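# Place phone on comic book, laptop on stand

## Task

Put the phone down so it lies flat with all of it on the comic book, and put the closed laptop onto the laptop stand with its top face upward and one of its long edges resting against the stand's lips; at the end the robot must touch neither the phone nor the laptop.

## Robot and tools

Robot: two arms, left_arm and right_arm, each ending in a two-finger gripper. The fingers point along the gripper's own +z axis and separate along its y axis. end_effector_position is the spot between the finger pads, roughly 1 cm back from the tips. Two head cameras, cam_head_left and cam_head_right, each give 896x504 images.

Scene frame: origin at table-top height, halfway between the nominal arm bases; +x reaches out over the table, +z is up, and left_arm sits on the +y side (arm names do not match image left/right). The real bases are offset from nominal; only a BASES line gives their calibrated spots. Printed hand positions and orientations can be wrong by a few centimetres, more at long reach. Joint friction and weight can leave a gripper resting a centimetre or more from where you sent it, with no contact.

execute_actions(actions, cameras): actions is a list of 0 to 15 actions. Each action is a table of up to 15 rows, one row per control step of 1/30 s; if fewer rows are given, the last one repeats to fill 15 steps. Every row has 14 numbers in [-1, 1], always both arms: left_arm dx, dy, dz, rx, ry, rz, opening, then right_arm in the same order. The six pose numbers are offsets, not poses: measured along scene-frame axes from that arm's Hand target as it was when the action began (every row counts from that same start, not from the previous row), with rotation about the Hand target's position. Scale: 1.0 = 0.6 m of translation or 180 degrees; rx, ry, rz form one rotation vector. A translation whose length exceeds 1.0 may be shortened along its direction. Sending the same offset again moves further. Six zeros re-command the current Hand target. Opening is absolute: +1 fully open (0.094 m), -1 closed. An empty actions list just reports state and images. cameras picks which images come back: omitted, null or ["all"] for all, [] for none; an unknown name invalidates the call.

move(target, speed, blend, opening_speed, blocking, cameras): drives each gripper in a straight line toward target. target is one 14-number row laid out as above, or a list of up to 15 such rows; every row is an offset from the same starting Hand targets, not from the previous row. speed: top path speed in m/s, 0.002 to 0.5, default 0.25 (turn rate capped at twice that in rad/s); one value or one per target. blend: corner rounding in metres for lists, one value or one per target; 0 stops at each point. opening_speed: rate of the commanded opening per second on the -1..1 scale, at least 0.2; use it near its minimum for fragile items. blocking=false returns after about 0.5 s while the move continues. Paths finish together, last at least 0.5 s and are cut off at 10 s. They do not avoid obstacles or the other arm. Faster moves lag, stray and hit harder; aiming far beyond a contact presses harder. Openings of later targets are applied on arrival with all arms paused. The result adds a move: line giving the ending (done, off_target, moving, held, fault) and limits (paced = pose clipped, held = steps withheld). An arm not named in the ending is done: resting within 10 mm and 2 degrees of its target. Done does not mean no contact.

wait(seconds): 0 to 10 s, arms hold their last command; a running move keeps going. stop(): brakes the running move, needing some distance. zoom_image(camera, region): camera is cam_head_left or cam_head_right, region [x0, y0, x1, y1] in pixels from the top-left, at most 504 by 504, taken from that camera's latest image. finished_scene(scene): integer scene number; ends the scene permanently, so call it only once the goal holds and the arms are clear.

Controller: each step it limits the command to within 100 mm and 20 degrees of the measured pose, then uses damped IK, favouring position. Hand target in a result is the last commanded pose after that clip, and the next offsets count from it. If a gripper rests short, a new command (even zeros) re-asks; if still short, send the gap as an offset. Tiny moves may not start. A blocked arm keeps pushing; to release it, command the target back past the gripper. Tool commands shows current gripper commands; to keep a gripper unchanged, resend its value, since 0 is a real command.

Gripping: grip_measured uses the opening scale; empty it may read up to about 1.6 mm wide. On a hard part it reads up to ~3 mm (0.064) under the part's width, more for small or round parts. Full force begins about 0.05 below the first-touch reading (0.11+ for small or round items). To release, command well above grip_measured. Pads push about 50 to 64 N each. grip_effort_nm is motor effort in N m (negative closing), not pad force, with offset and friction; n/a when unmeasured.

Other result lines: Joint positions (last number per arm is finger gap in metres); Joint velocities reading "within noise" means settled; Joint torques include gravity, offsets and noise, positive toward larger joint angles, and numbers 3 and 4 wrap at ±28 N m. Joint ranges (rad): waist -2.880 to 2.880, shoulder 0.000 to 3.142, elbow 0.000 to 3.019 (straight at 2.964), wrist pitch -1.693 to 1.571, wrist yaw -1.571 to 1.571, wrist roll -2.094 to 2.094.

Avoid: dropping things, releasing moving parts, slams, hard hits and hard presses, and anything leaving the table (that fails the task). Never let the arms or grippers collide; the clearance check does not guard gripper-to-gripper contact. Route around an arm's own base, since passing close can flip its shoulder posture; a wrist near the waist axis can also swing the arm. Motors heat when holding loads, stretched out or pushing at unreachable poses; MOTOR HOT appears from 85 °C, and at 100 °C the arm goes limp (OVER-TEMPERATURE FAULT) for 30 to 60 s or more, possibly without warning. Random brief tugs on held items or pushes on loose ones may occur.

Each tool is called after ">>>" in YAML: its name, and indented under it one key for each argument.

## Session

>>> execute_actions:
  actions: []

Scene clock: 0.00 s.
left_arm: end_effector_position=(+0.4917, +0.7724, +0.2723) grip_measured=+1.000 grip_effort_nm=n/a end_effector_quat_wxyz=(+0.538, +0.343, +0.763, +0.102) | right_arm: end_effector_position=(+0.0817, -0.5453, +0.1551) grip_measured=+1.000 grip_effort_nm=n/a end_effector_quat_wxyz=(-0.018, +0.931, +0.365, +0.017)
Joint positions: left_arm=[1.045 1.959 1.826 -0.901 1.086 1.589 0.094] | right_arm=[-1.159 1.068 0.818 -1.355 -0.035 1.239 0.094]
Joint velocities: within noise
Joint torques (N m): no reading
Motor temperatures (°C): left_arm=[23 25 27 24 28 25 28] | right_arm=[27 30 27 25 24 24 25]
Heat: left arm: hottest wrist yaw 28 °C; right arm: hottest shoulder 30 °C.
Hand target: left_arm +0.4939, +0.7763, +0.2941; +0.539, +0.352, +0.755, +0.121 | right_arm +0.0849, -0.5527, +0.1634; -0.006, +0.931, +0.366, +0.017
Tool commands: left_gripper/opening=+1.0 right_gripper/opening=+1.0

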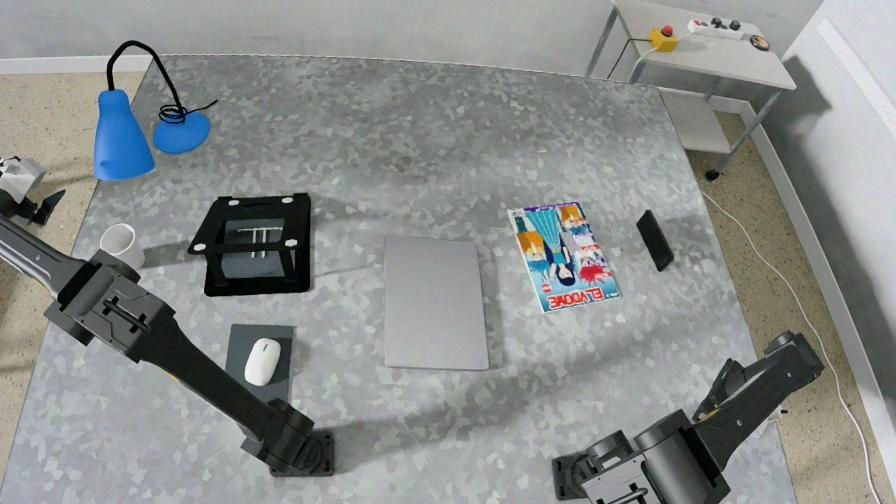

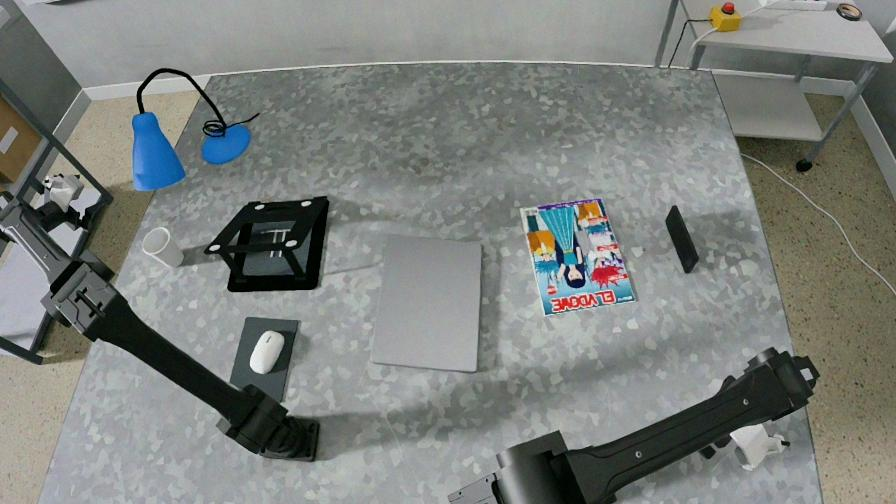

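>>> zoom_image:
  camera: "cam_head_left"
  region: [170, 170, 350, 310]

>>> zoom_image:
  camera: "cam_head_right"
  region: [180, 170, 360, 310]

>>> zoom_image:
  camera: "cam_head_left"
  region: [360, 220, 520, 380]

>>> zoom_image:
  camera: "cam_head_right"
  region: [500, 180, 720, 330]

Scaled by 2.800.

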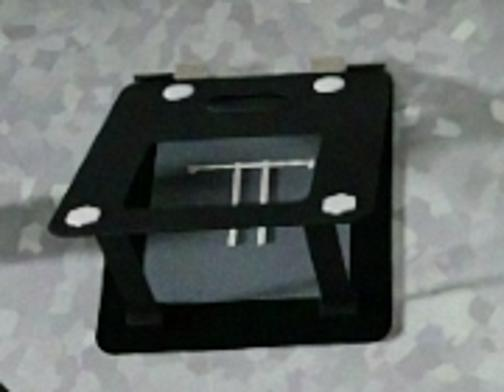

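Scaled by 2.800.

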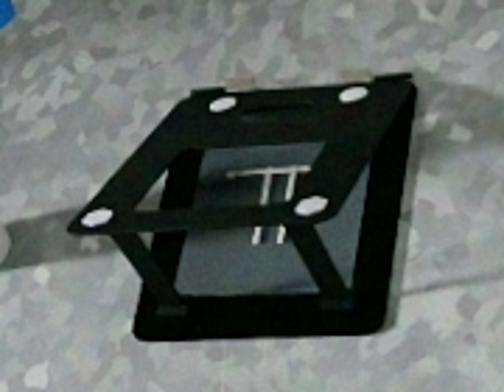

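Scaled by 3.150.

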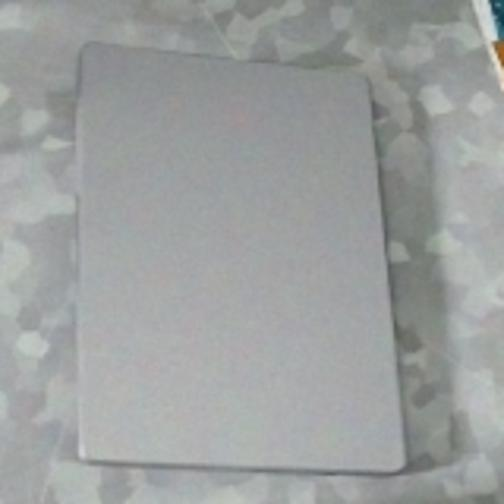

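Scaled by 2.291.

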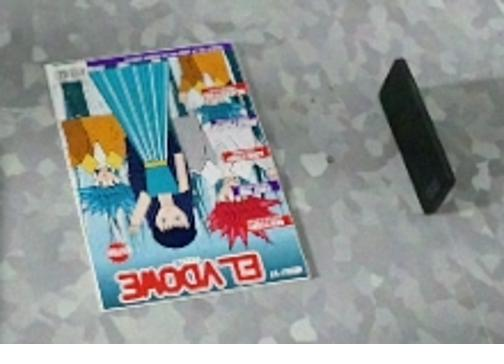

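>>> move:
  target: [0,0,0,0,0,0,1,0.54,-0.12,0.2,0,0,-0.238,1]

Scene clock: 40.90 s.
left_arm: end_effector_position=(+0.4918, +0.7724, +0.2720) grip_measured=+1.000 grip_effort_nm=0.022 end_effector_quat_wxyz=(+0.538, +0.343, +0.763, +0.102) | right_arm: end_effector_position=(+0.3934, -0.6187, +0.2741) grip_measured=+1.000 grip_effort_nm=-0.012 end_effector_quat_wxyz=(-0.056, +0.979, +0.190, +0.055)
Joint positions: left_arm=[1.045 1.959 1.826 -0.901 1.086 1.589 0.094] | right_arm=[-0.688 1.72 1.78 -1.647 -0.156 2.075 0.094]
Joint velocities: within noise
Joint torques (N m): left_arm=[-1.26 -23.06 13.65 1.14 0.48 -0.01] | right_arm=[1.14 -17.2 12.74 -0.21 -0.09 0.23]
Motor temperatures (°C): left_arm=[23 28 31 24 28 24 27] | right_arm=[27 31 34 25 24 24 25]
Heat: left arm: hottest elbow 31 °C; right arm: hottest elbow 34 °C.
Hand target: left_arm +0.4939, +0.7764, +0.2939; +0.539, +0.352, +0.755, +0.121 | right_arm +0.4088, -0.6248, +0.2835; -0.007, +0.999, +0.027, +0.023
Off the commanded pose: left_arm 0.023 m, 3 deg | right_arm 0.019 m, 23 deg; orientation clipped.
joint sent to its limit (right arm) — joint 6 (wrist roll), upper limit. The joint targets are off in orientation, not in position.
move: off_target (left_arm, right_arm); limits=paced

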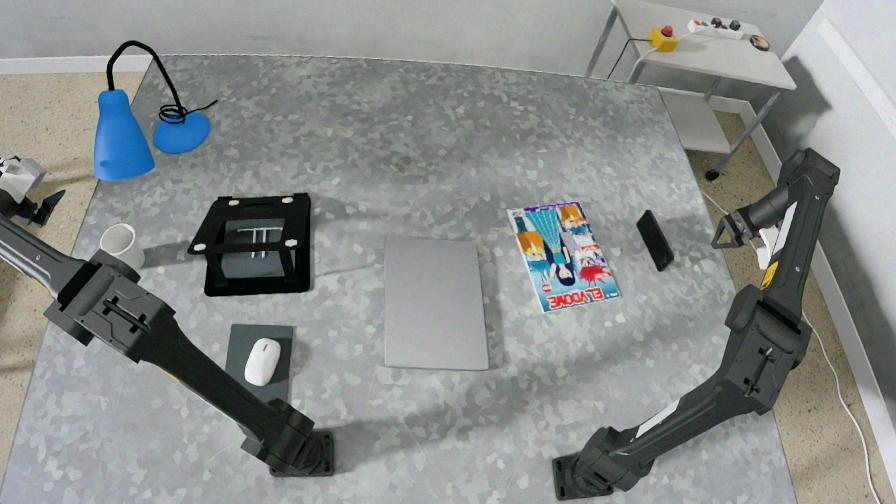

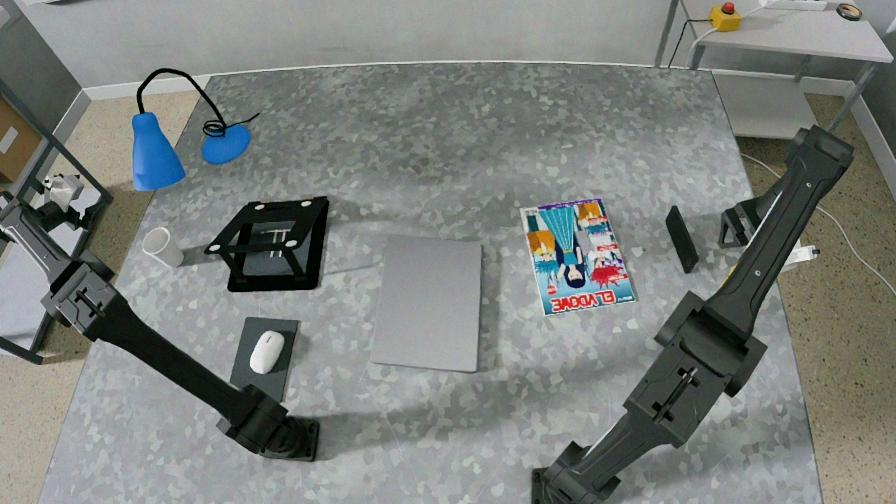

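>>> move:
  target:
    - [0,0,0,0,0,0,1,0,0,0,0,0,0.5,1]
    - [0,0,0,0,0,0,1,0.08,0.03,-0.1,0,0,0.97,1]
  blend: 0.03
  speed: 0.5

Scene clock: 49.13 s.
left_arm: end_effector_position=(+0.4918, +0.7724, +0.2720) grip_measured=+1.000 grip_effort_nm=0.027 end_effector_quat_wxyz=(+0.538, +0.343, +0.763, +0.102) | right_arm: end_effector_position=(+0.4414, -0.6035, +0.2261) grip_measured=+1.000 grip_effort_nm=-0.037 end_effector_quat_wxyz=(-0.031, +0.029, +0.999, -0.003)
Joint positions: left_arm=[1.045 1.959 1.826 -0.901 1.086 1.589 0.094] | right_arm=[-0.552 1.832 1.812 -1.602 0.036 -0.488 0.094]
Joint velocities: within noise
Joint torques (N m): left_arm=[-1.03 -23.24 13.89 1.09 0.51 -0.02] | right_arm=[1.2 -18.61 10.95 0.36 -0.05 0.06]
Motor temperatures (°C): left_arm=[23 29 32 24 28 24 27] | right_arm=[27 31 35 25 24 24 25]
Heat: left arm: hottest elbow 32 °C; right arm: hottest elbow 35 °C.
Hand target: left_arm +0.4939, +0.7764, +0.2939; +0.539, +0.352, +0.755, +0.121 | right_arm +0.4570, -0.6067, +0.2234; -0.024, +0.020, +0.999, -0.006
Off the commanded pose: left_arm 0.022 m, 3 deg | right_arm 0.016 m, 1 deg.
move: off_target (left_arm, right_arm)

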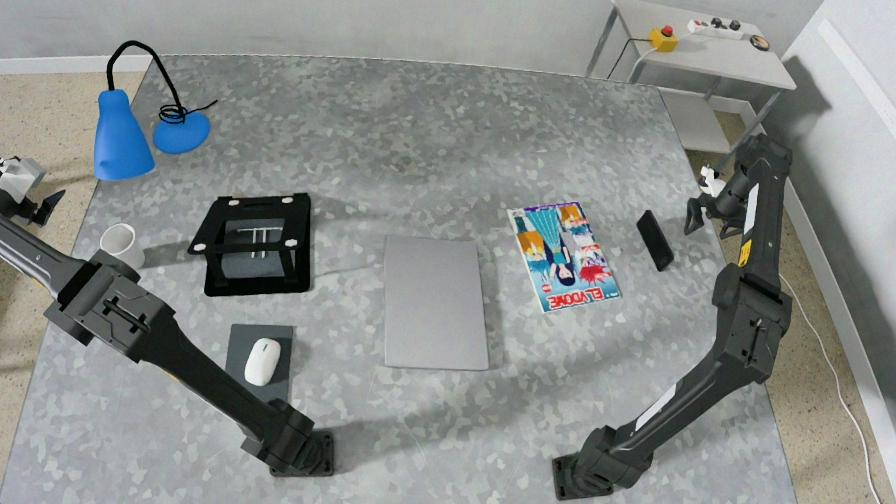

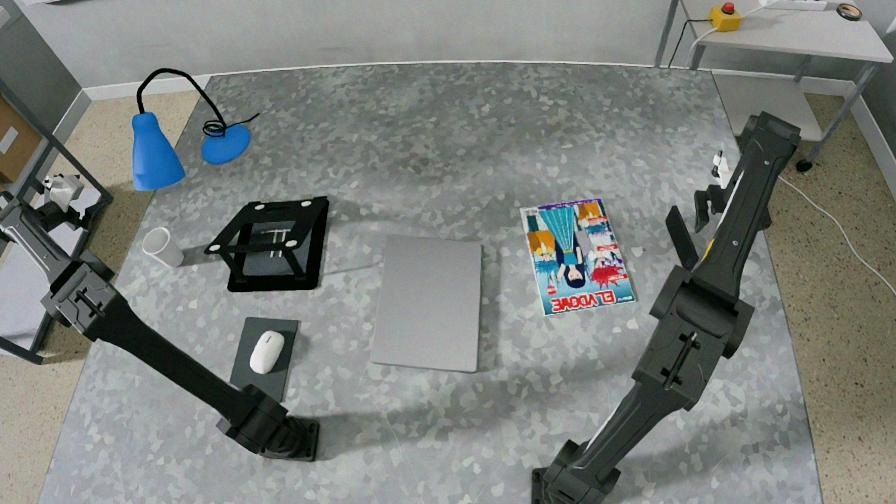

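>>> move:
  target: [0,0,0,0,0,0,1,0.0,-0.025,-0.15,0,0,0,1]

>>> zoom_image:
  camera: "cam_head_left"
  region: [580, 160, 780, 300]

>>> zoom_image:
  camera: "cam_head_right"
  region: [600, 160, 800, 300]

Scene clock: 54.97 s.
left_arm: end_effector_position=(+0.4918, +0.7724, +0.2720) grip_measured=+1.000 grip_effort_nm=0.022 end_effector_quat_wxyz=(+0.538, +0.343, +0.763, +0.102) | right_arm: end_effector_position=(+0.4582, -0.6160, +0.1422) grip_measured=+1.000 grip_effort_nm=-0.037 end_effector_quat_wxyz=(-0.021, +0.019, +1.000, -0.008)
Joint positions: left_arm=[1.045 1.959 1.826 -0.901 1.086 1.589 0.094] | right_arm=[-0.556 1.901 1.693 -1.391 0.036 -0.511 0.094]
Joint velocities: within noise
Joint torques (N m): left_arm=[-1.67 -23.53 13.76 1.05 0.5 -0.05] | right_arm=[-0.09 -21.77 7.95 0.43 -0.03 0.07]
Motor temperatures (°C): left_arm=[23 29 32 24 28 24 27] | right_arm=[27 31 35 25 24 24 25]
Heat: left arm: hottest elbow 32 °C; right arm: hottest elbow 35 °C.
Hand target: left_arm +0.4939, +0.7764, +0.2939; +0.539, +0.352, +0.755, +0.121 | right_arm +0.4569, -0.6217, +0.1333; -0.024, +0.020, +0.999, -0.006
Off the commanded pose: left_arm 0.022 m, 3 deg | right_arm 0.010 m, 0 deg.
move: off_target (left_arm)

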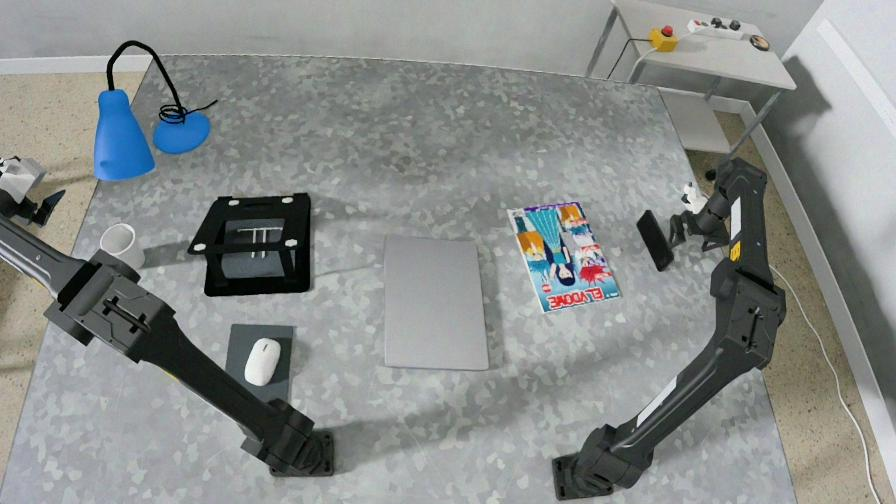

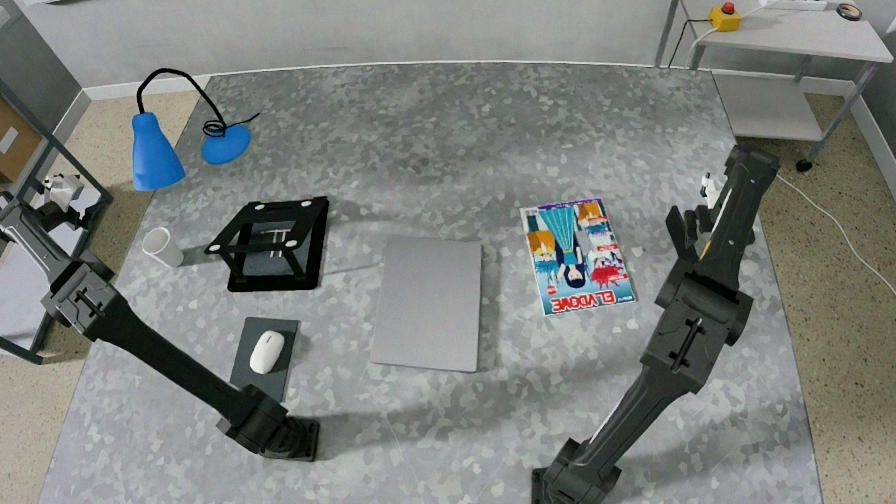

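Scaled by 2.520.

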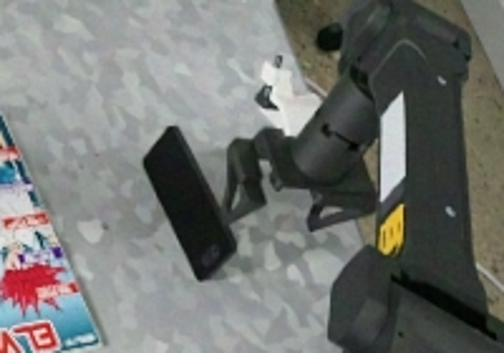

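Scaled by 2.520.

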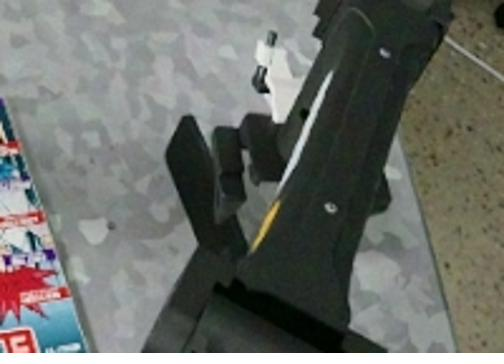

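>>> move:
  target: [0,0,0,0,0,0,1,0.163,0.108,0.0,0,0,0.067,1]

>>> zoom_image:
  camera: "cam_head_left"
  region: [580, 160, 780, 300]

>>> zoom_image:
  camera: "cam_head_right"
  region: [600, 160, 800, 300]

Scene clock: 62.50 s.
left_arm: end_effector_position=(+0.4918, +0.7724, +0.2720) grip_measured=+1.000 grip_effort_nm=0.022 end_effector_quat_wxyz=(+0.538, +0.343, +0.763, +0.102) | right_arm: end_effector_position=(+0.5413, -0.5449, +0.1312) grip_measured=+1.000 grip_effort_nm=-0.032 end_effector_quat_wxyz=(-0.030, -0.086, +0.996, -0.005)
Joint positions: left_arm=[1.045 1.959 1.826 -0.901 1.086 1.589 0.094] | right_arm=[-0.386 2.035 1.871 -1.456 0.036 -0.552 0.094]
Joint velocities: within noise
Joint torques (N m): left_arm=[-1.85 -23.18 13.65 1.11 0.51 -0.03] | right_arm=[-0.09 -22.42 12.44 -0.18 0.04 0.08]
Motor temperatures (°C): left_arm=[23 29 32 24 28 24 27] | right_arm=[27 32 35 25 24 24 25]
Heat: left arm: hottest elbow 32 °C; right arm: hottest elbow 35 °C.
Hand target: left_arm +0.4939, +0.7764, +0.2939; +0.539, +0.352, +0.755, +0.121 | right_arm +0.5546, -0.5569, +0.1335; -0.023, -0.085, +0.996, -0.009
Off the commanded pose: left_arm 0.022 m, 3 deg | right_arm 0.018 m, 1 deg.
move: off_target (left_arm, right_arm)

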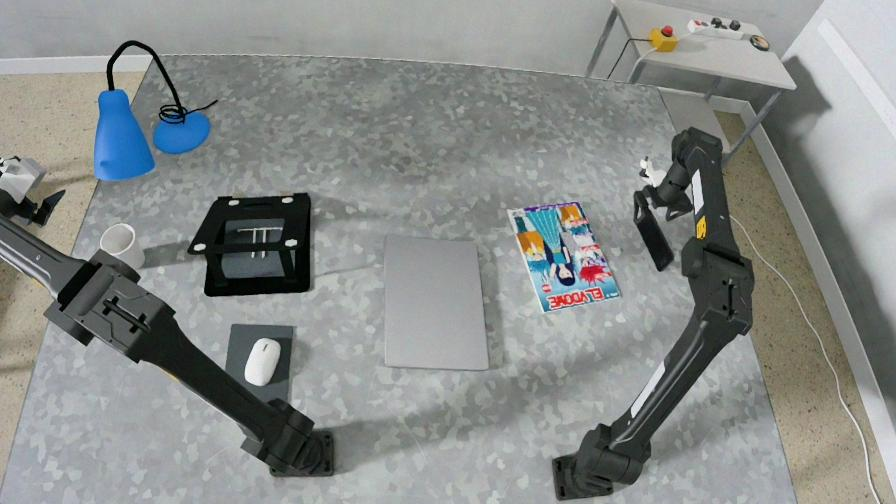

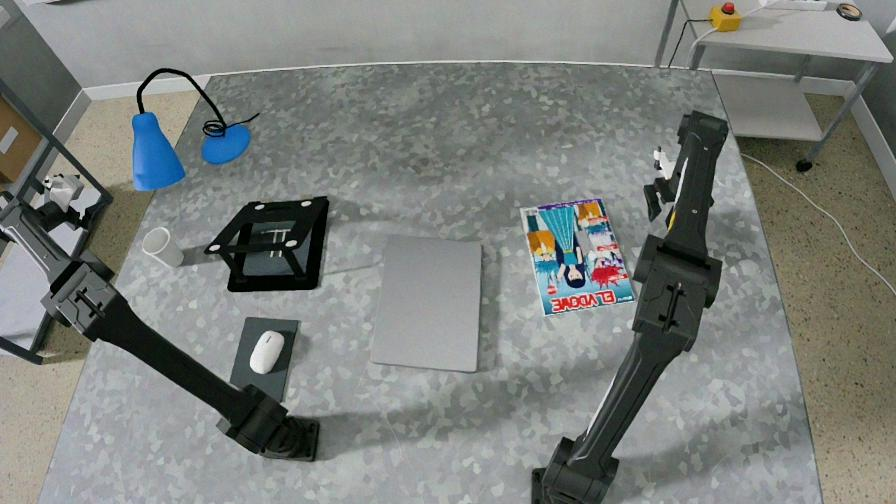

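Scaled by 2.520.

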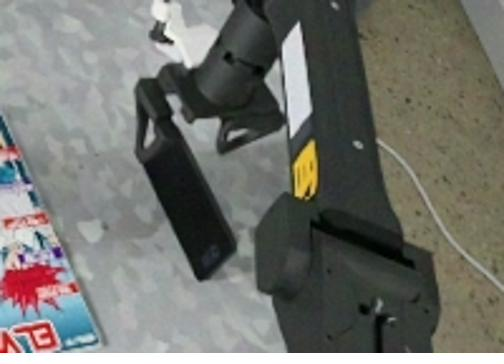

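Scaled by 2.520.

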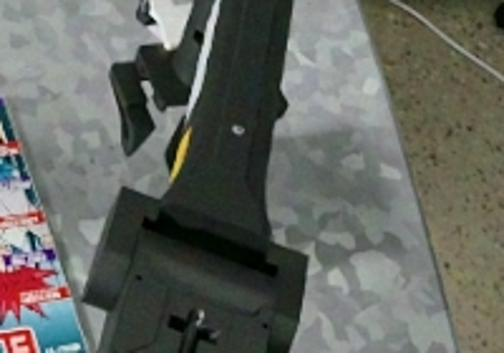

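>>> move:
  target: [0,0,0,0,0,0,1,0.03,-0.067,-0.02,0,0,0,1]

>>> zoom_image:
  camera: "cam_head_left"
  region: [580, 160, 780, 300]

>>> zoom_image:
  camera: "cam_head_right"
  region: [600, 160, 800, 300]

Scene clock: 68.73 s.
left_arm: end_effector_position=(+0.4918, +0.7724, +0.2720) grip_measured=+1.000 grip_effort_nm=0.017 end_effector_quat_wxyz=(+0.538, +0.343, +0.763, +0.102) | right_arm: end_effector_position=(+0.5595, -0.5887, +0.1182) grip_measured=+1.000 grip_effort_nm=-0.032 end_effector_quat_wxyz=(-0.031, -0.082, +0.996, -0.004)
Joint positions: left_arm=[1.045 1.959 1.826 -0.901 1.086 1.589 0.094] | right_arm=[-0.438 2.145 2.02 -1.495 0.037 -0.597 0.094]
Joint velocities: within noise
Joint torques (N m): left_arm=[-0.97 -22.59 13.71 0.99 0.51 -0.08] | right_arm=[0.32 -23.59 12.56 -0.35 0.05 0.08]
Motor temperatures (°C): left_arm=[23 29 33 24 28 24 27] | right_arm=[27 33 37 25 24 24 25]
Heat: left arm: hottest elbow 33 °C; right arm: hottest elbow 37 °C.
Hand target: left_arm +0.4939, +0.7764, +0.2939; +0.539, +0.352, +0.755, +0.121 | right_arm +0.5727, -0.5972, +0.1215; -0.023, -0.085, +0.996, -0.009
Off the commanded pose: left_arm 0.022 m, 3 deg | right_arm 0.016 m, 1 deg.
move: off_target (left_arm, right_arm)

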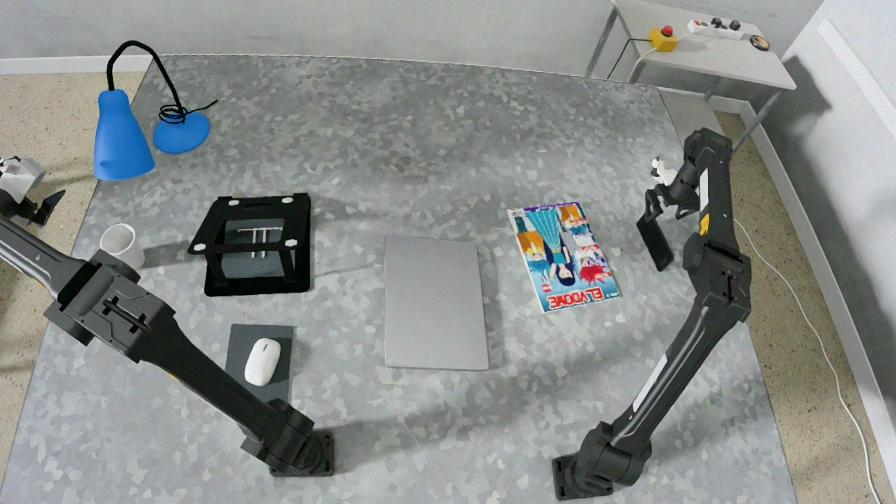

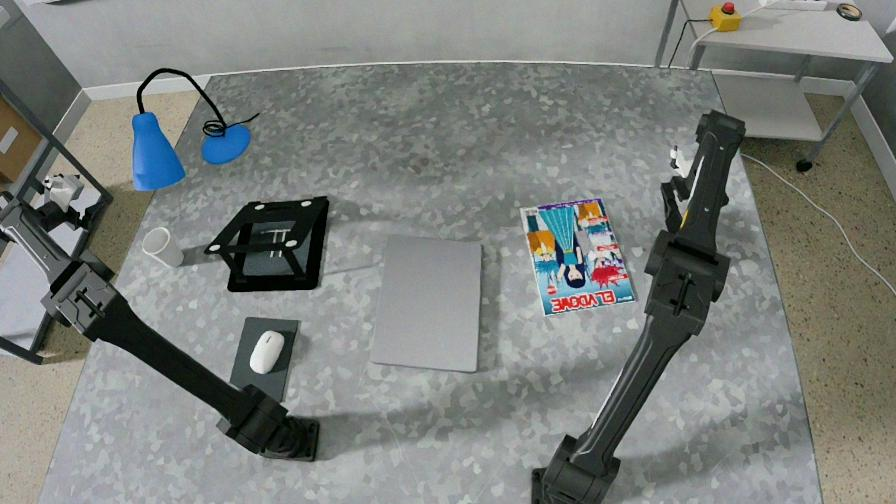

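Scaled by 2.520.

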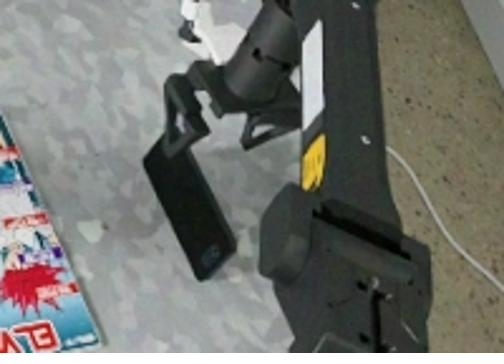

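Scaled by 2.520.

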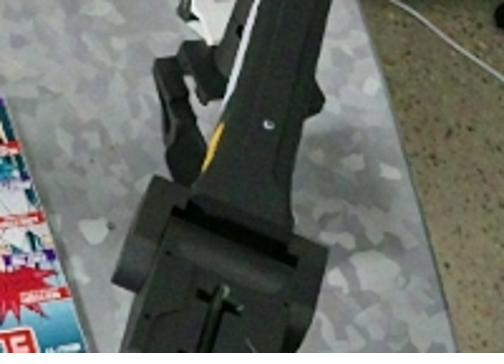

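>>> move:
  target: [0,0,0,0,0,0,1,0.0,0,-0.095,0,0,0,1]
  speed: 0.1

>>> zoom_image:
  camera: "cam_head_left"
  region: [580, 160, 780, 300]

Scene clock: 75.23 s.
left_arm: end_effector_position=(+0.4918, +0.7724, +0.2720) grip_measured=+1.000 grip_effort_nm=0.022 end_effector_quat_wxyz=(+0.538, +0.343, +0.763, +0.102) | right_arm: end_effector_position=(+0.5744, -0.5956, +0.0863) grip_measured=+1.000 grip_effort_nm=-0.032 end_effector_quat_wxyz=(-0.011, -0.082, +0.996, -0.015)
Joint positions: left_arm=[1.045 1.959 1.826 -0.901 1.086 1.589 0.094] | right_arm=[-0.438 2.178 1.992 -1.39 0.037 -0.597 0.094]
Joint velocities: within noise
Joint torques (N m): left_arm=[-1.08 -23.59 13.7 1.07 0.5 -0.01] | right_arm=[0.26 -24 7.45 0.47 0.05 0.09]
Motor temperatures (°C): left_arm=[23 30 33 24 28 24 27] | right_arm=[27 33 37 25 24 24 25]
Heat: left arm: hottest elbow 33 °C; right arm: hottest elbow 37 °C.
Hand target: left_arm +0.4939, +0.7764, +0.2939; +0.539, +0.352, +0.755, +0.121 | right_arm +0.5726, -0.5971, +0.0645; -0.023, -0.085, +0.996, -0.009
Off the commanded pose: left_arm 0.022 m, 3 deg | right_arm 0.022 m, 2 deg.
move: off_target (left_arm, right_arm)

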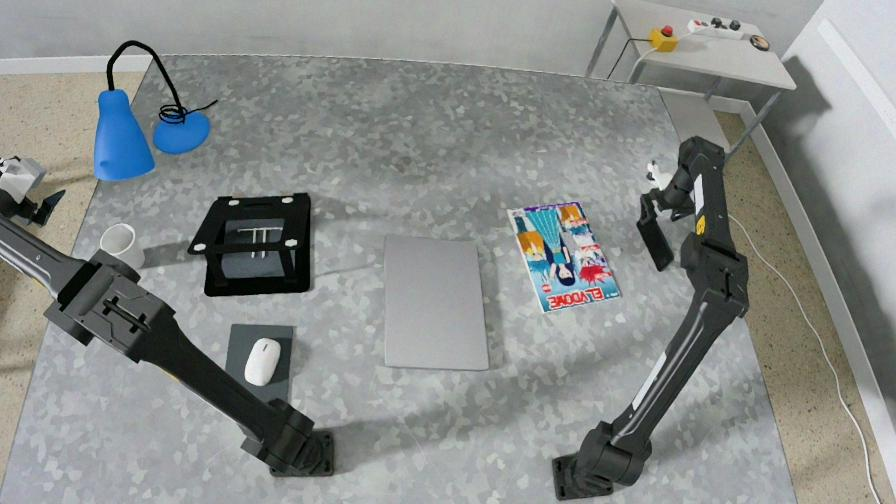

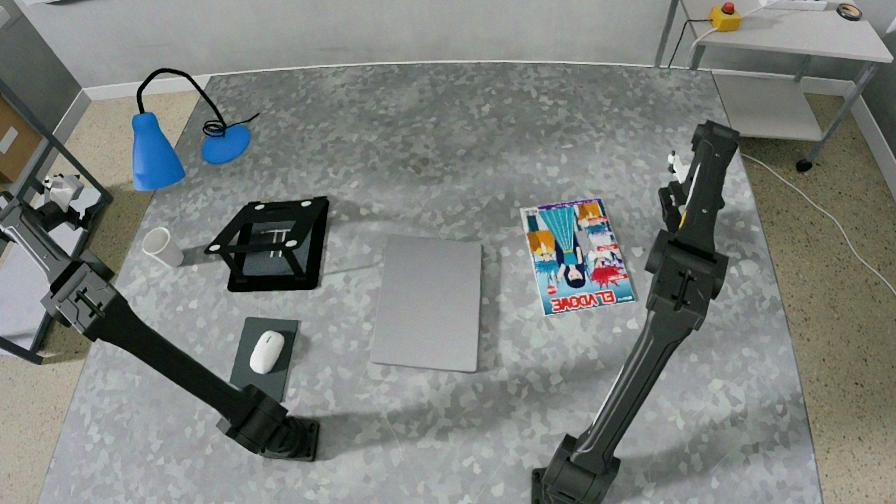

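Scaled by 2.520.

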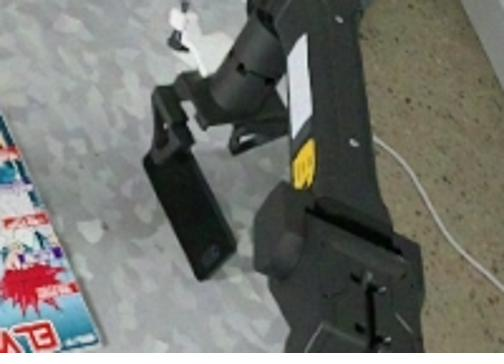

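>>> zoom_image:
  camera: "cam_head_left"
  region: [625, 180, 715, 280]

>>> zoom_image:
  camera: "cam_head_right"
  region: [640, 160, 740, 260]

Scaled by 5.040.

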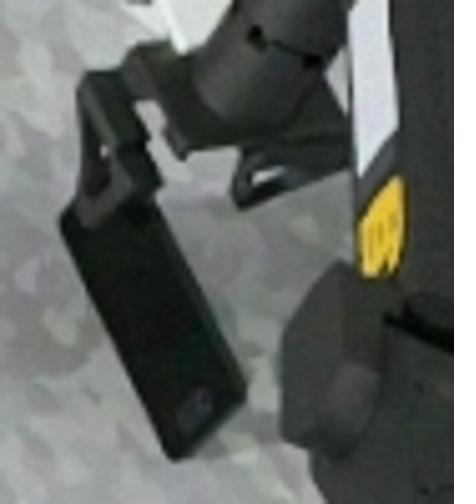

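Scaled by 5.040.

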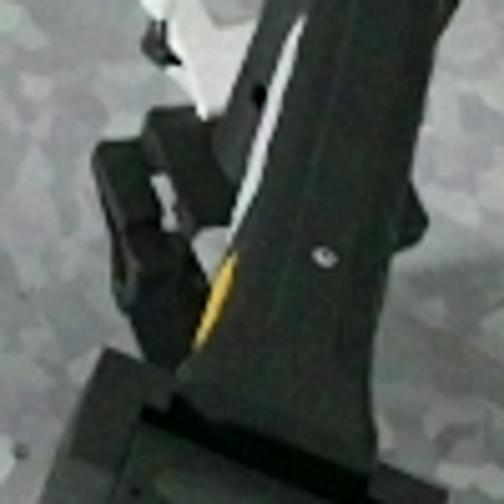

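>>> move:
  target:
    - [0,0,0,0,0,0,1,0.0,0,0.09,0,0,0,1]
    - [0,0,0,0,0,0,1,-0.05,0.022,0.09,0,0,0,1]
  speed: 0.15

>>> move:
  target: [0,0,0,0,0,0,1,0.0,0,-0.1,0,0,0,1]
  speed: 0.1

>>> zoom_image:
  camera: "cam_head_left"
  region: [625, 180, 715, 280]

>>> zoom_image:
  camera: "cam_head_right"
  region: [640, 160, 740, 260]

Scene clock: 85.30 s.
left_arm: end_effector_position=(+0.4918, +0.7724, +0.2720) grip_measured=+1.000 grip_effort_nm=0.027 end_effector_quat_wxyz=(+0.538, +0.343, +0.763, +0.102) | right_arm: end_effector_position=(+0.5450, -0.5820, +0.1173) grip_measured=+1.000 grip_effort_nm=-0.032 end_effector_quat_wxyz=(-0.026, -0.083, +0.996, -0.006)
Joint positions: left_arm=[1.045 1.959 1.826 -0.901 1.086 1.589 0.094] | right_arm=[-0.438 2.088 1.922 -1.443 0.037 -0.598 0.094]
Joint velocities: within noise
Joint torques (N m): left_arm=[-0.97 -23.82 13.83 1.21 0.5 0] | right_arm=[0.32 -25.7 7.17 0.43 0.05 0.08]
Motor temperatures (°C): left_arm=[23 30 33 24 28 24 27] | right_arm=[27 34 36 25 24 23 25]
Heat: left arm: hottest elbow 33 °C; right arm: hottest elbow 36 °C.
Hand target: left_arm +0.4939, +0.7764, +0.2939; +0.539, +0.352, +0.755, +0.121 | right_arm +0.5426, -0.5840, +0.1185; -0.023, -0.085, +0.996, -0.009
Off the commanded pose: left_arm 0.022 m, 3 deg | right_arm 0.003 m, 0 deg.
move: off_target (left_arm)

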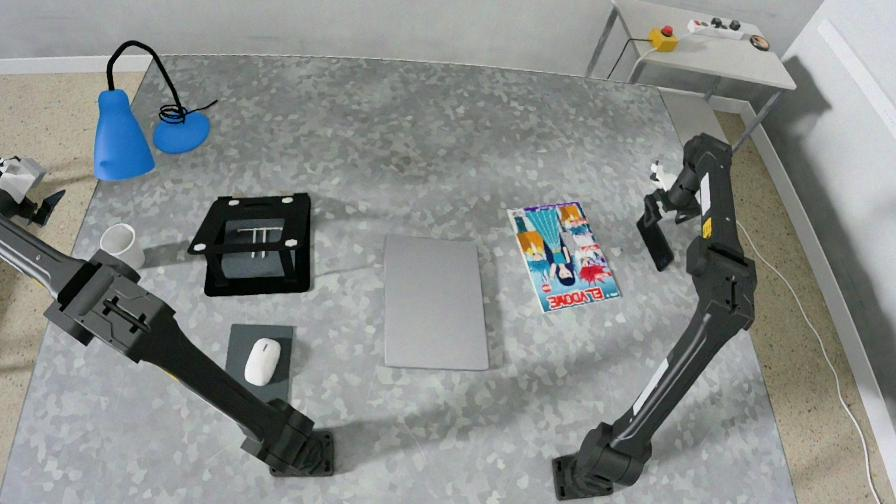

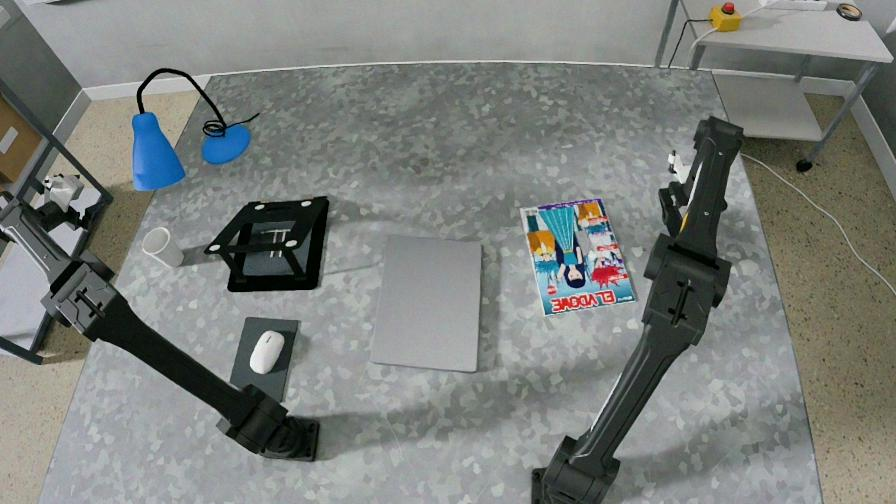

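Scene clock: 86.47 s.
left_arm: end_effector_position=(+0.4918, +0.7724, +0.2720) grip_measured=+1.000 grip_effort_nm=0.027 end_effector_quat_wxyz=(+0.538, +0.343, +0.763, +0.102) | right_arm: end_effector_position=(+0.5464, -0.5826, +0.0813) grip_measured=+1.000 grip_effort_nm=-0.032 end_effector_quat_wxyz=(-0.009, -0.083, +0.996, -0.016)
Joint positions: left_arm=[1.045 1.959 1.826 -0.901 1.086 1.589 0.094] | right_arm=[-0.438 2.088 1.826 -1.309 0.037 -0.598 0.094]
Joint velocities: within noise
Joint torques (N m): left_arm=[-1.32 -23.71 13.74 0.92 0.53 -0.05] | right_arm=[0.32 -22.53 6.91 0.39 0.04 0.09]
Motor temperatures (°C): left_arm=[23 30 33 24 28 24 27] | right_arm=[27 34 36 25 24 23 25]
Heat: left arm: hottest elbow 33 °C; right arm: hottest elbow 36 °C.
Hand target: left_arm +0.4939, +0.7764, +0.2939; +0.539, +0.352, +0.755, +0.121 | right_arm +0.5427, -0.5840, +0.0585; -0.023, -0.084, +0.996, -0.009
Off the commanded pose: left_arm 0.022 m, 3 deg | right_arm 0.023 m, 2 deg.
move: off_target (left_arm, right_arm)

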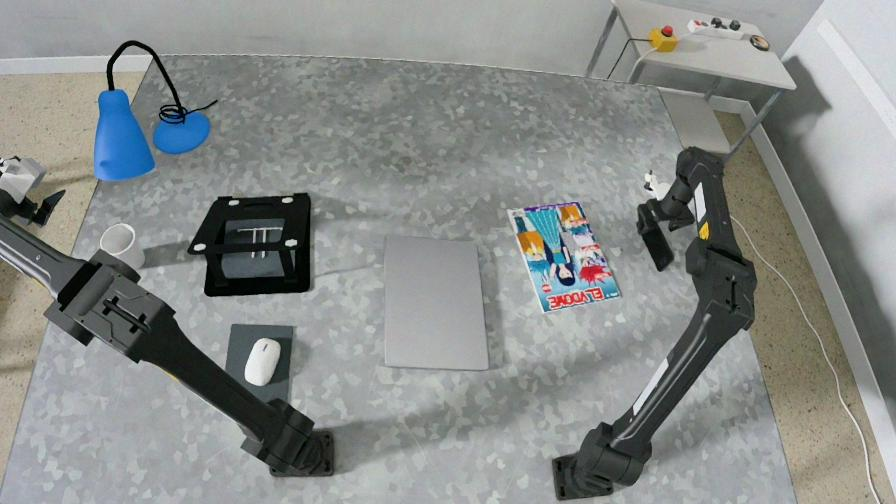

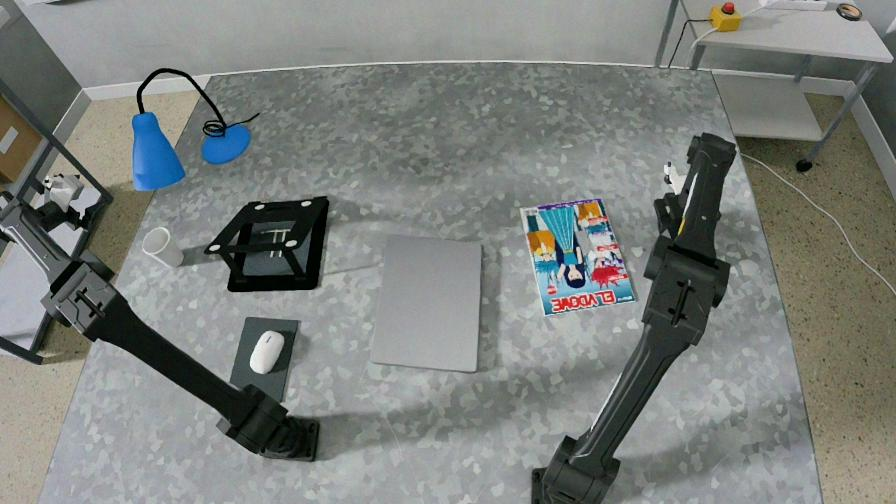

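Scaled by 5.040.

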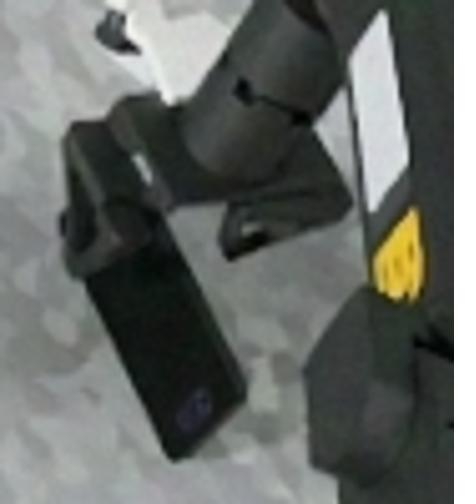

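Scaled by 5.040.

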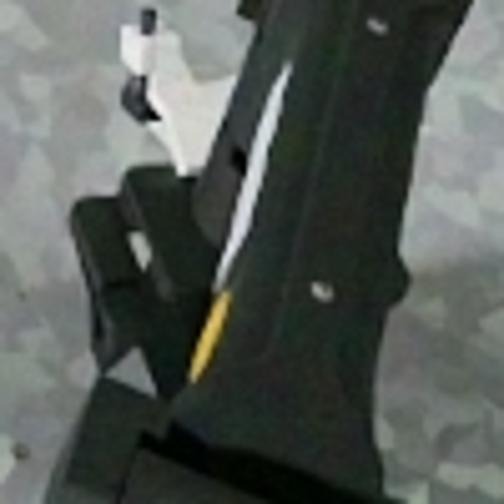

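>>> move:
  target: [0,0,0,0,0,0,1,0.0,0,-0.02,0,0,0,1]
  speed: 0.1

>>> zoom_image:
  camera: "cam_head_left"
  region: [625, 180, 715, 280]

Scene clock: 88.90 s.
left_arm: end_effector_position=(+0.4918, +0.7724, +0.2720) grip_measured=+1.000 grip_effort_nm=0.027 end_effector_quat_wxyz=(+0.538, +0.343, +0.763, +0.102) | right_arm: end_effector_position=(+0.5469, -0.5829, +0.0717) grip_measured=+1.000 grip_effort_nm=-0.027 end_effector_quat_wxyz=(-0.008, -0.083, +0.996, -0.017)
Joint positions: left_arm=[1.045 1.959 1.826 -0.901 1.086 1.589 0.094] | right_arm=[-0.438 2.095 1.81 -1.284 0.037 -0.599 0.094]
Joint velocities: within noise
Joint torques (N m): left_arm=[-1.61 -23.3 13.71 1.07 0.51 -0.05] | right_arm=[0.26 -22.07 6.93 0.43 0.05 0.09]
Motor temperatures (°C): left_arm=[23 30 33 24 28 24 27] | right_arm=[27 34 36 25 24 23 25]
Heat: left arm: hottest elbow 33 °C; right arm: hottest elbow 36 °C.
Hand target: left_arm +0.4939, +0.7764, +0.2939; +0.539, +0.352, +0.755, +0.121 | right_arm +0.5426, -0.5839, +0.0464; -0.023, -0.085, +0.996, -0.008
Off the commanded pose: left_arm 0.022 m, 3 deg | right_arm 0.026 m, 2 deg.
move: off_target (left_arm, right_arm)

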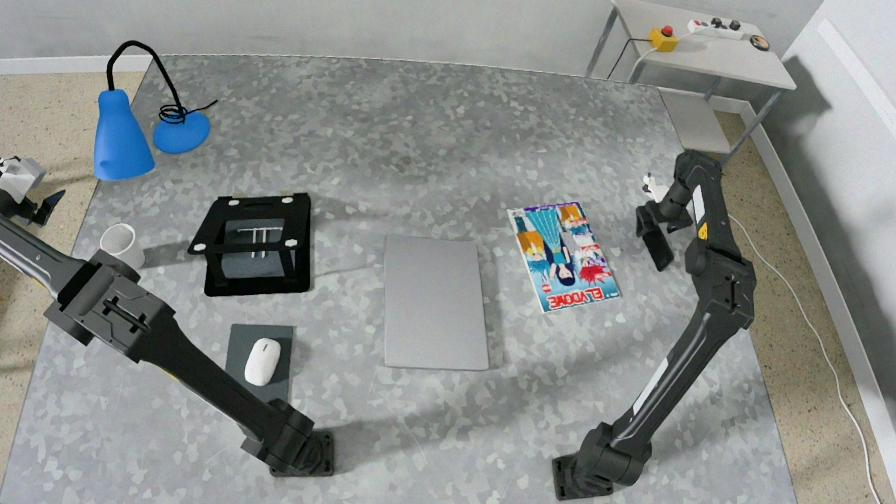

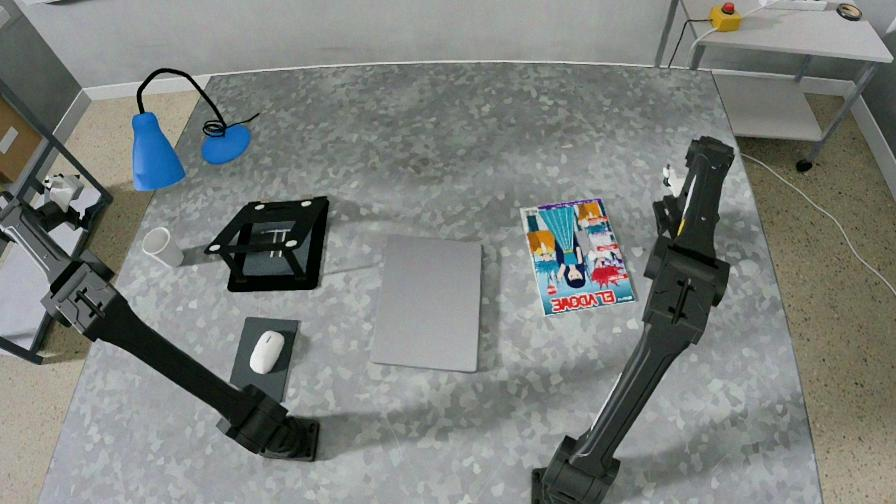

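Scaled by 5.040.

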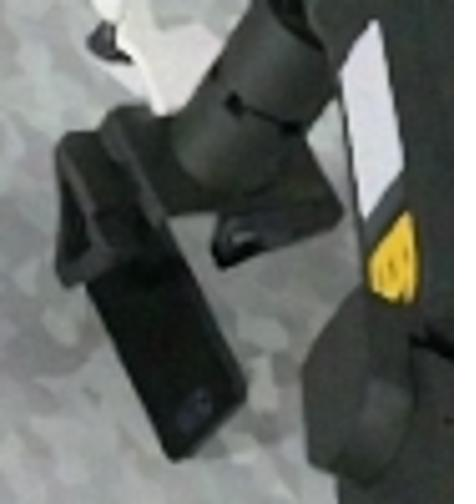

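Close.

>>> move:
  target: [0,0,0,0,0,0,1,0,0,0,0,0,0,-0.95]
  opening_speed: 0.8

>>> zoom_image:
  camera: "cam_head_left"
  region: [625, 180, 715, 280]

Scene clock: 95.93 s.
left_arm: end_effector_position=(+0.4918, +0.7724, +0.2720) grip_measured=+1.000 grip_effort_nm=0.022 end_effector_quat_wxyz=(+0.538, +0.343, +0.763, +0.102) | right_arm: end_effector_position=(+0.5473, -0.5835, +0.0717) grip_measured=-0.844 grip_effort_nm=-1.013 end_effector_quat_wxyz=(-0.007, -0.083, +0.996, -0.018)
Joint positions: left_arm=[1.045 1.959 1.826 -0.901 1.086 1.589 0.094] | right_arm=[-0.438 2.095 1.81 -1.281 0.039 -0.6 0.007]
Joint velocities: within noise
Joint torques (N m): left_arm=[-1.55 -23.65 13.61 1.01 0.51 -0.06] | right_arm=[0.21 -22.12 7.04 0.43 -0.04 0.1]
Motor temperatures (°C): left_arm=[23 30 33 24 28 24 27] | right_arm=[27 34 36 25 24 23 25]
Heat: left arm: hottest elbow 33 °C; right arm: hottest elbow 36 °C.
Hand target: left_arm +0.4939, +0.7764, +0.2939; +0.539, +0.352, +0.755, +0.121 | right_arm +0.5426, -0.5839, +0.0464; -0.023, -0.085, +0.996, -0.009
Off the commanded pose: left_arm 0.022 m, 3 deg | right_arm 0.026 m, 2 deg.
move: off_target (left_arm, right_arm)

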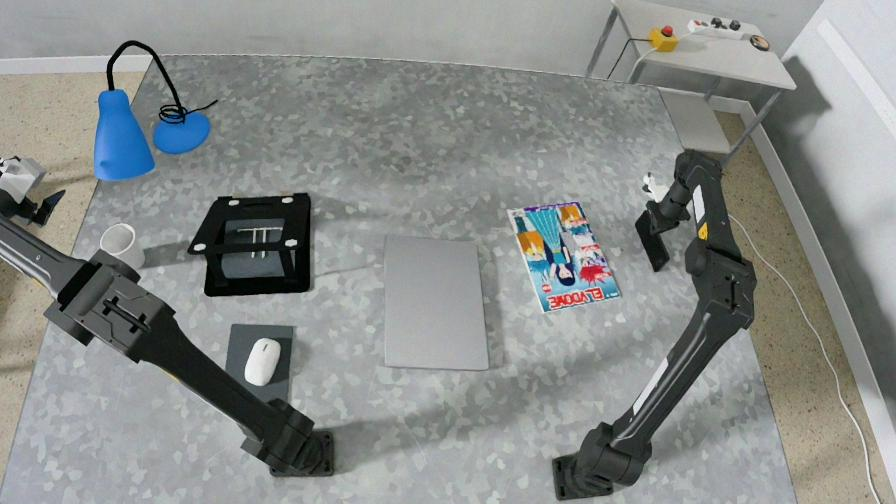

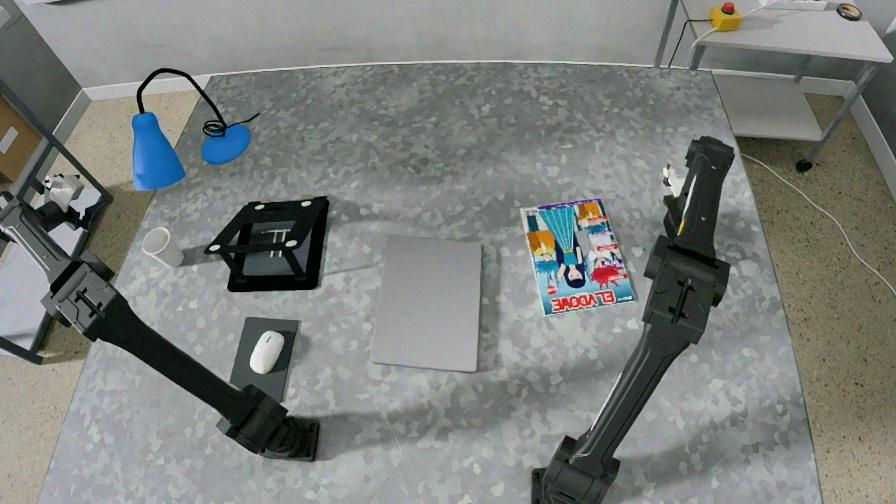

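Scaled by 5.040.

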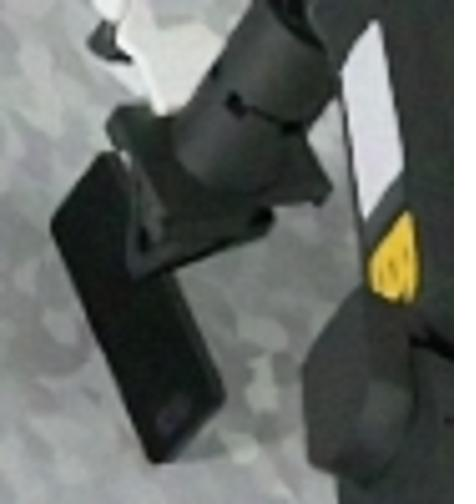

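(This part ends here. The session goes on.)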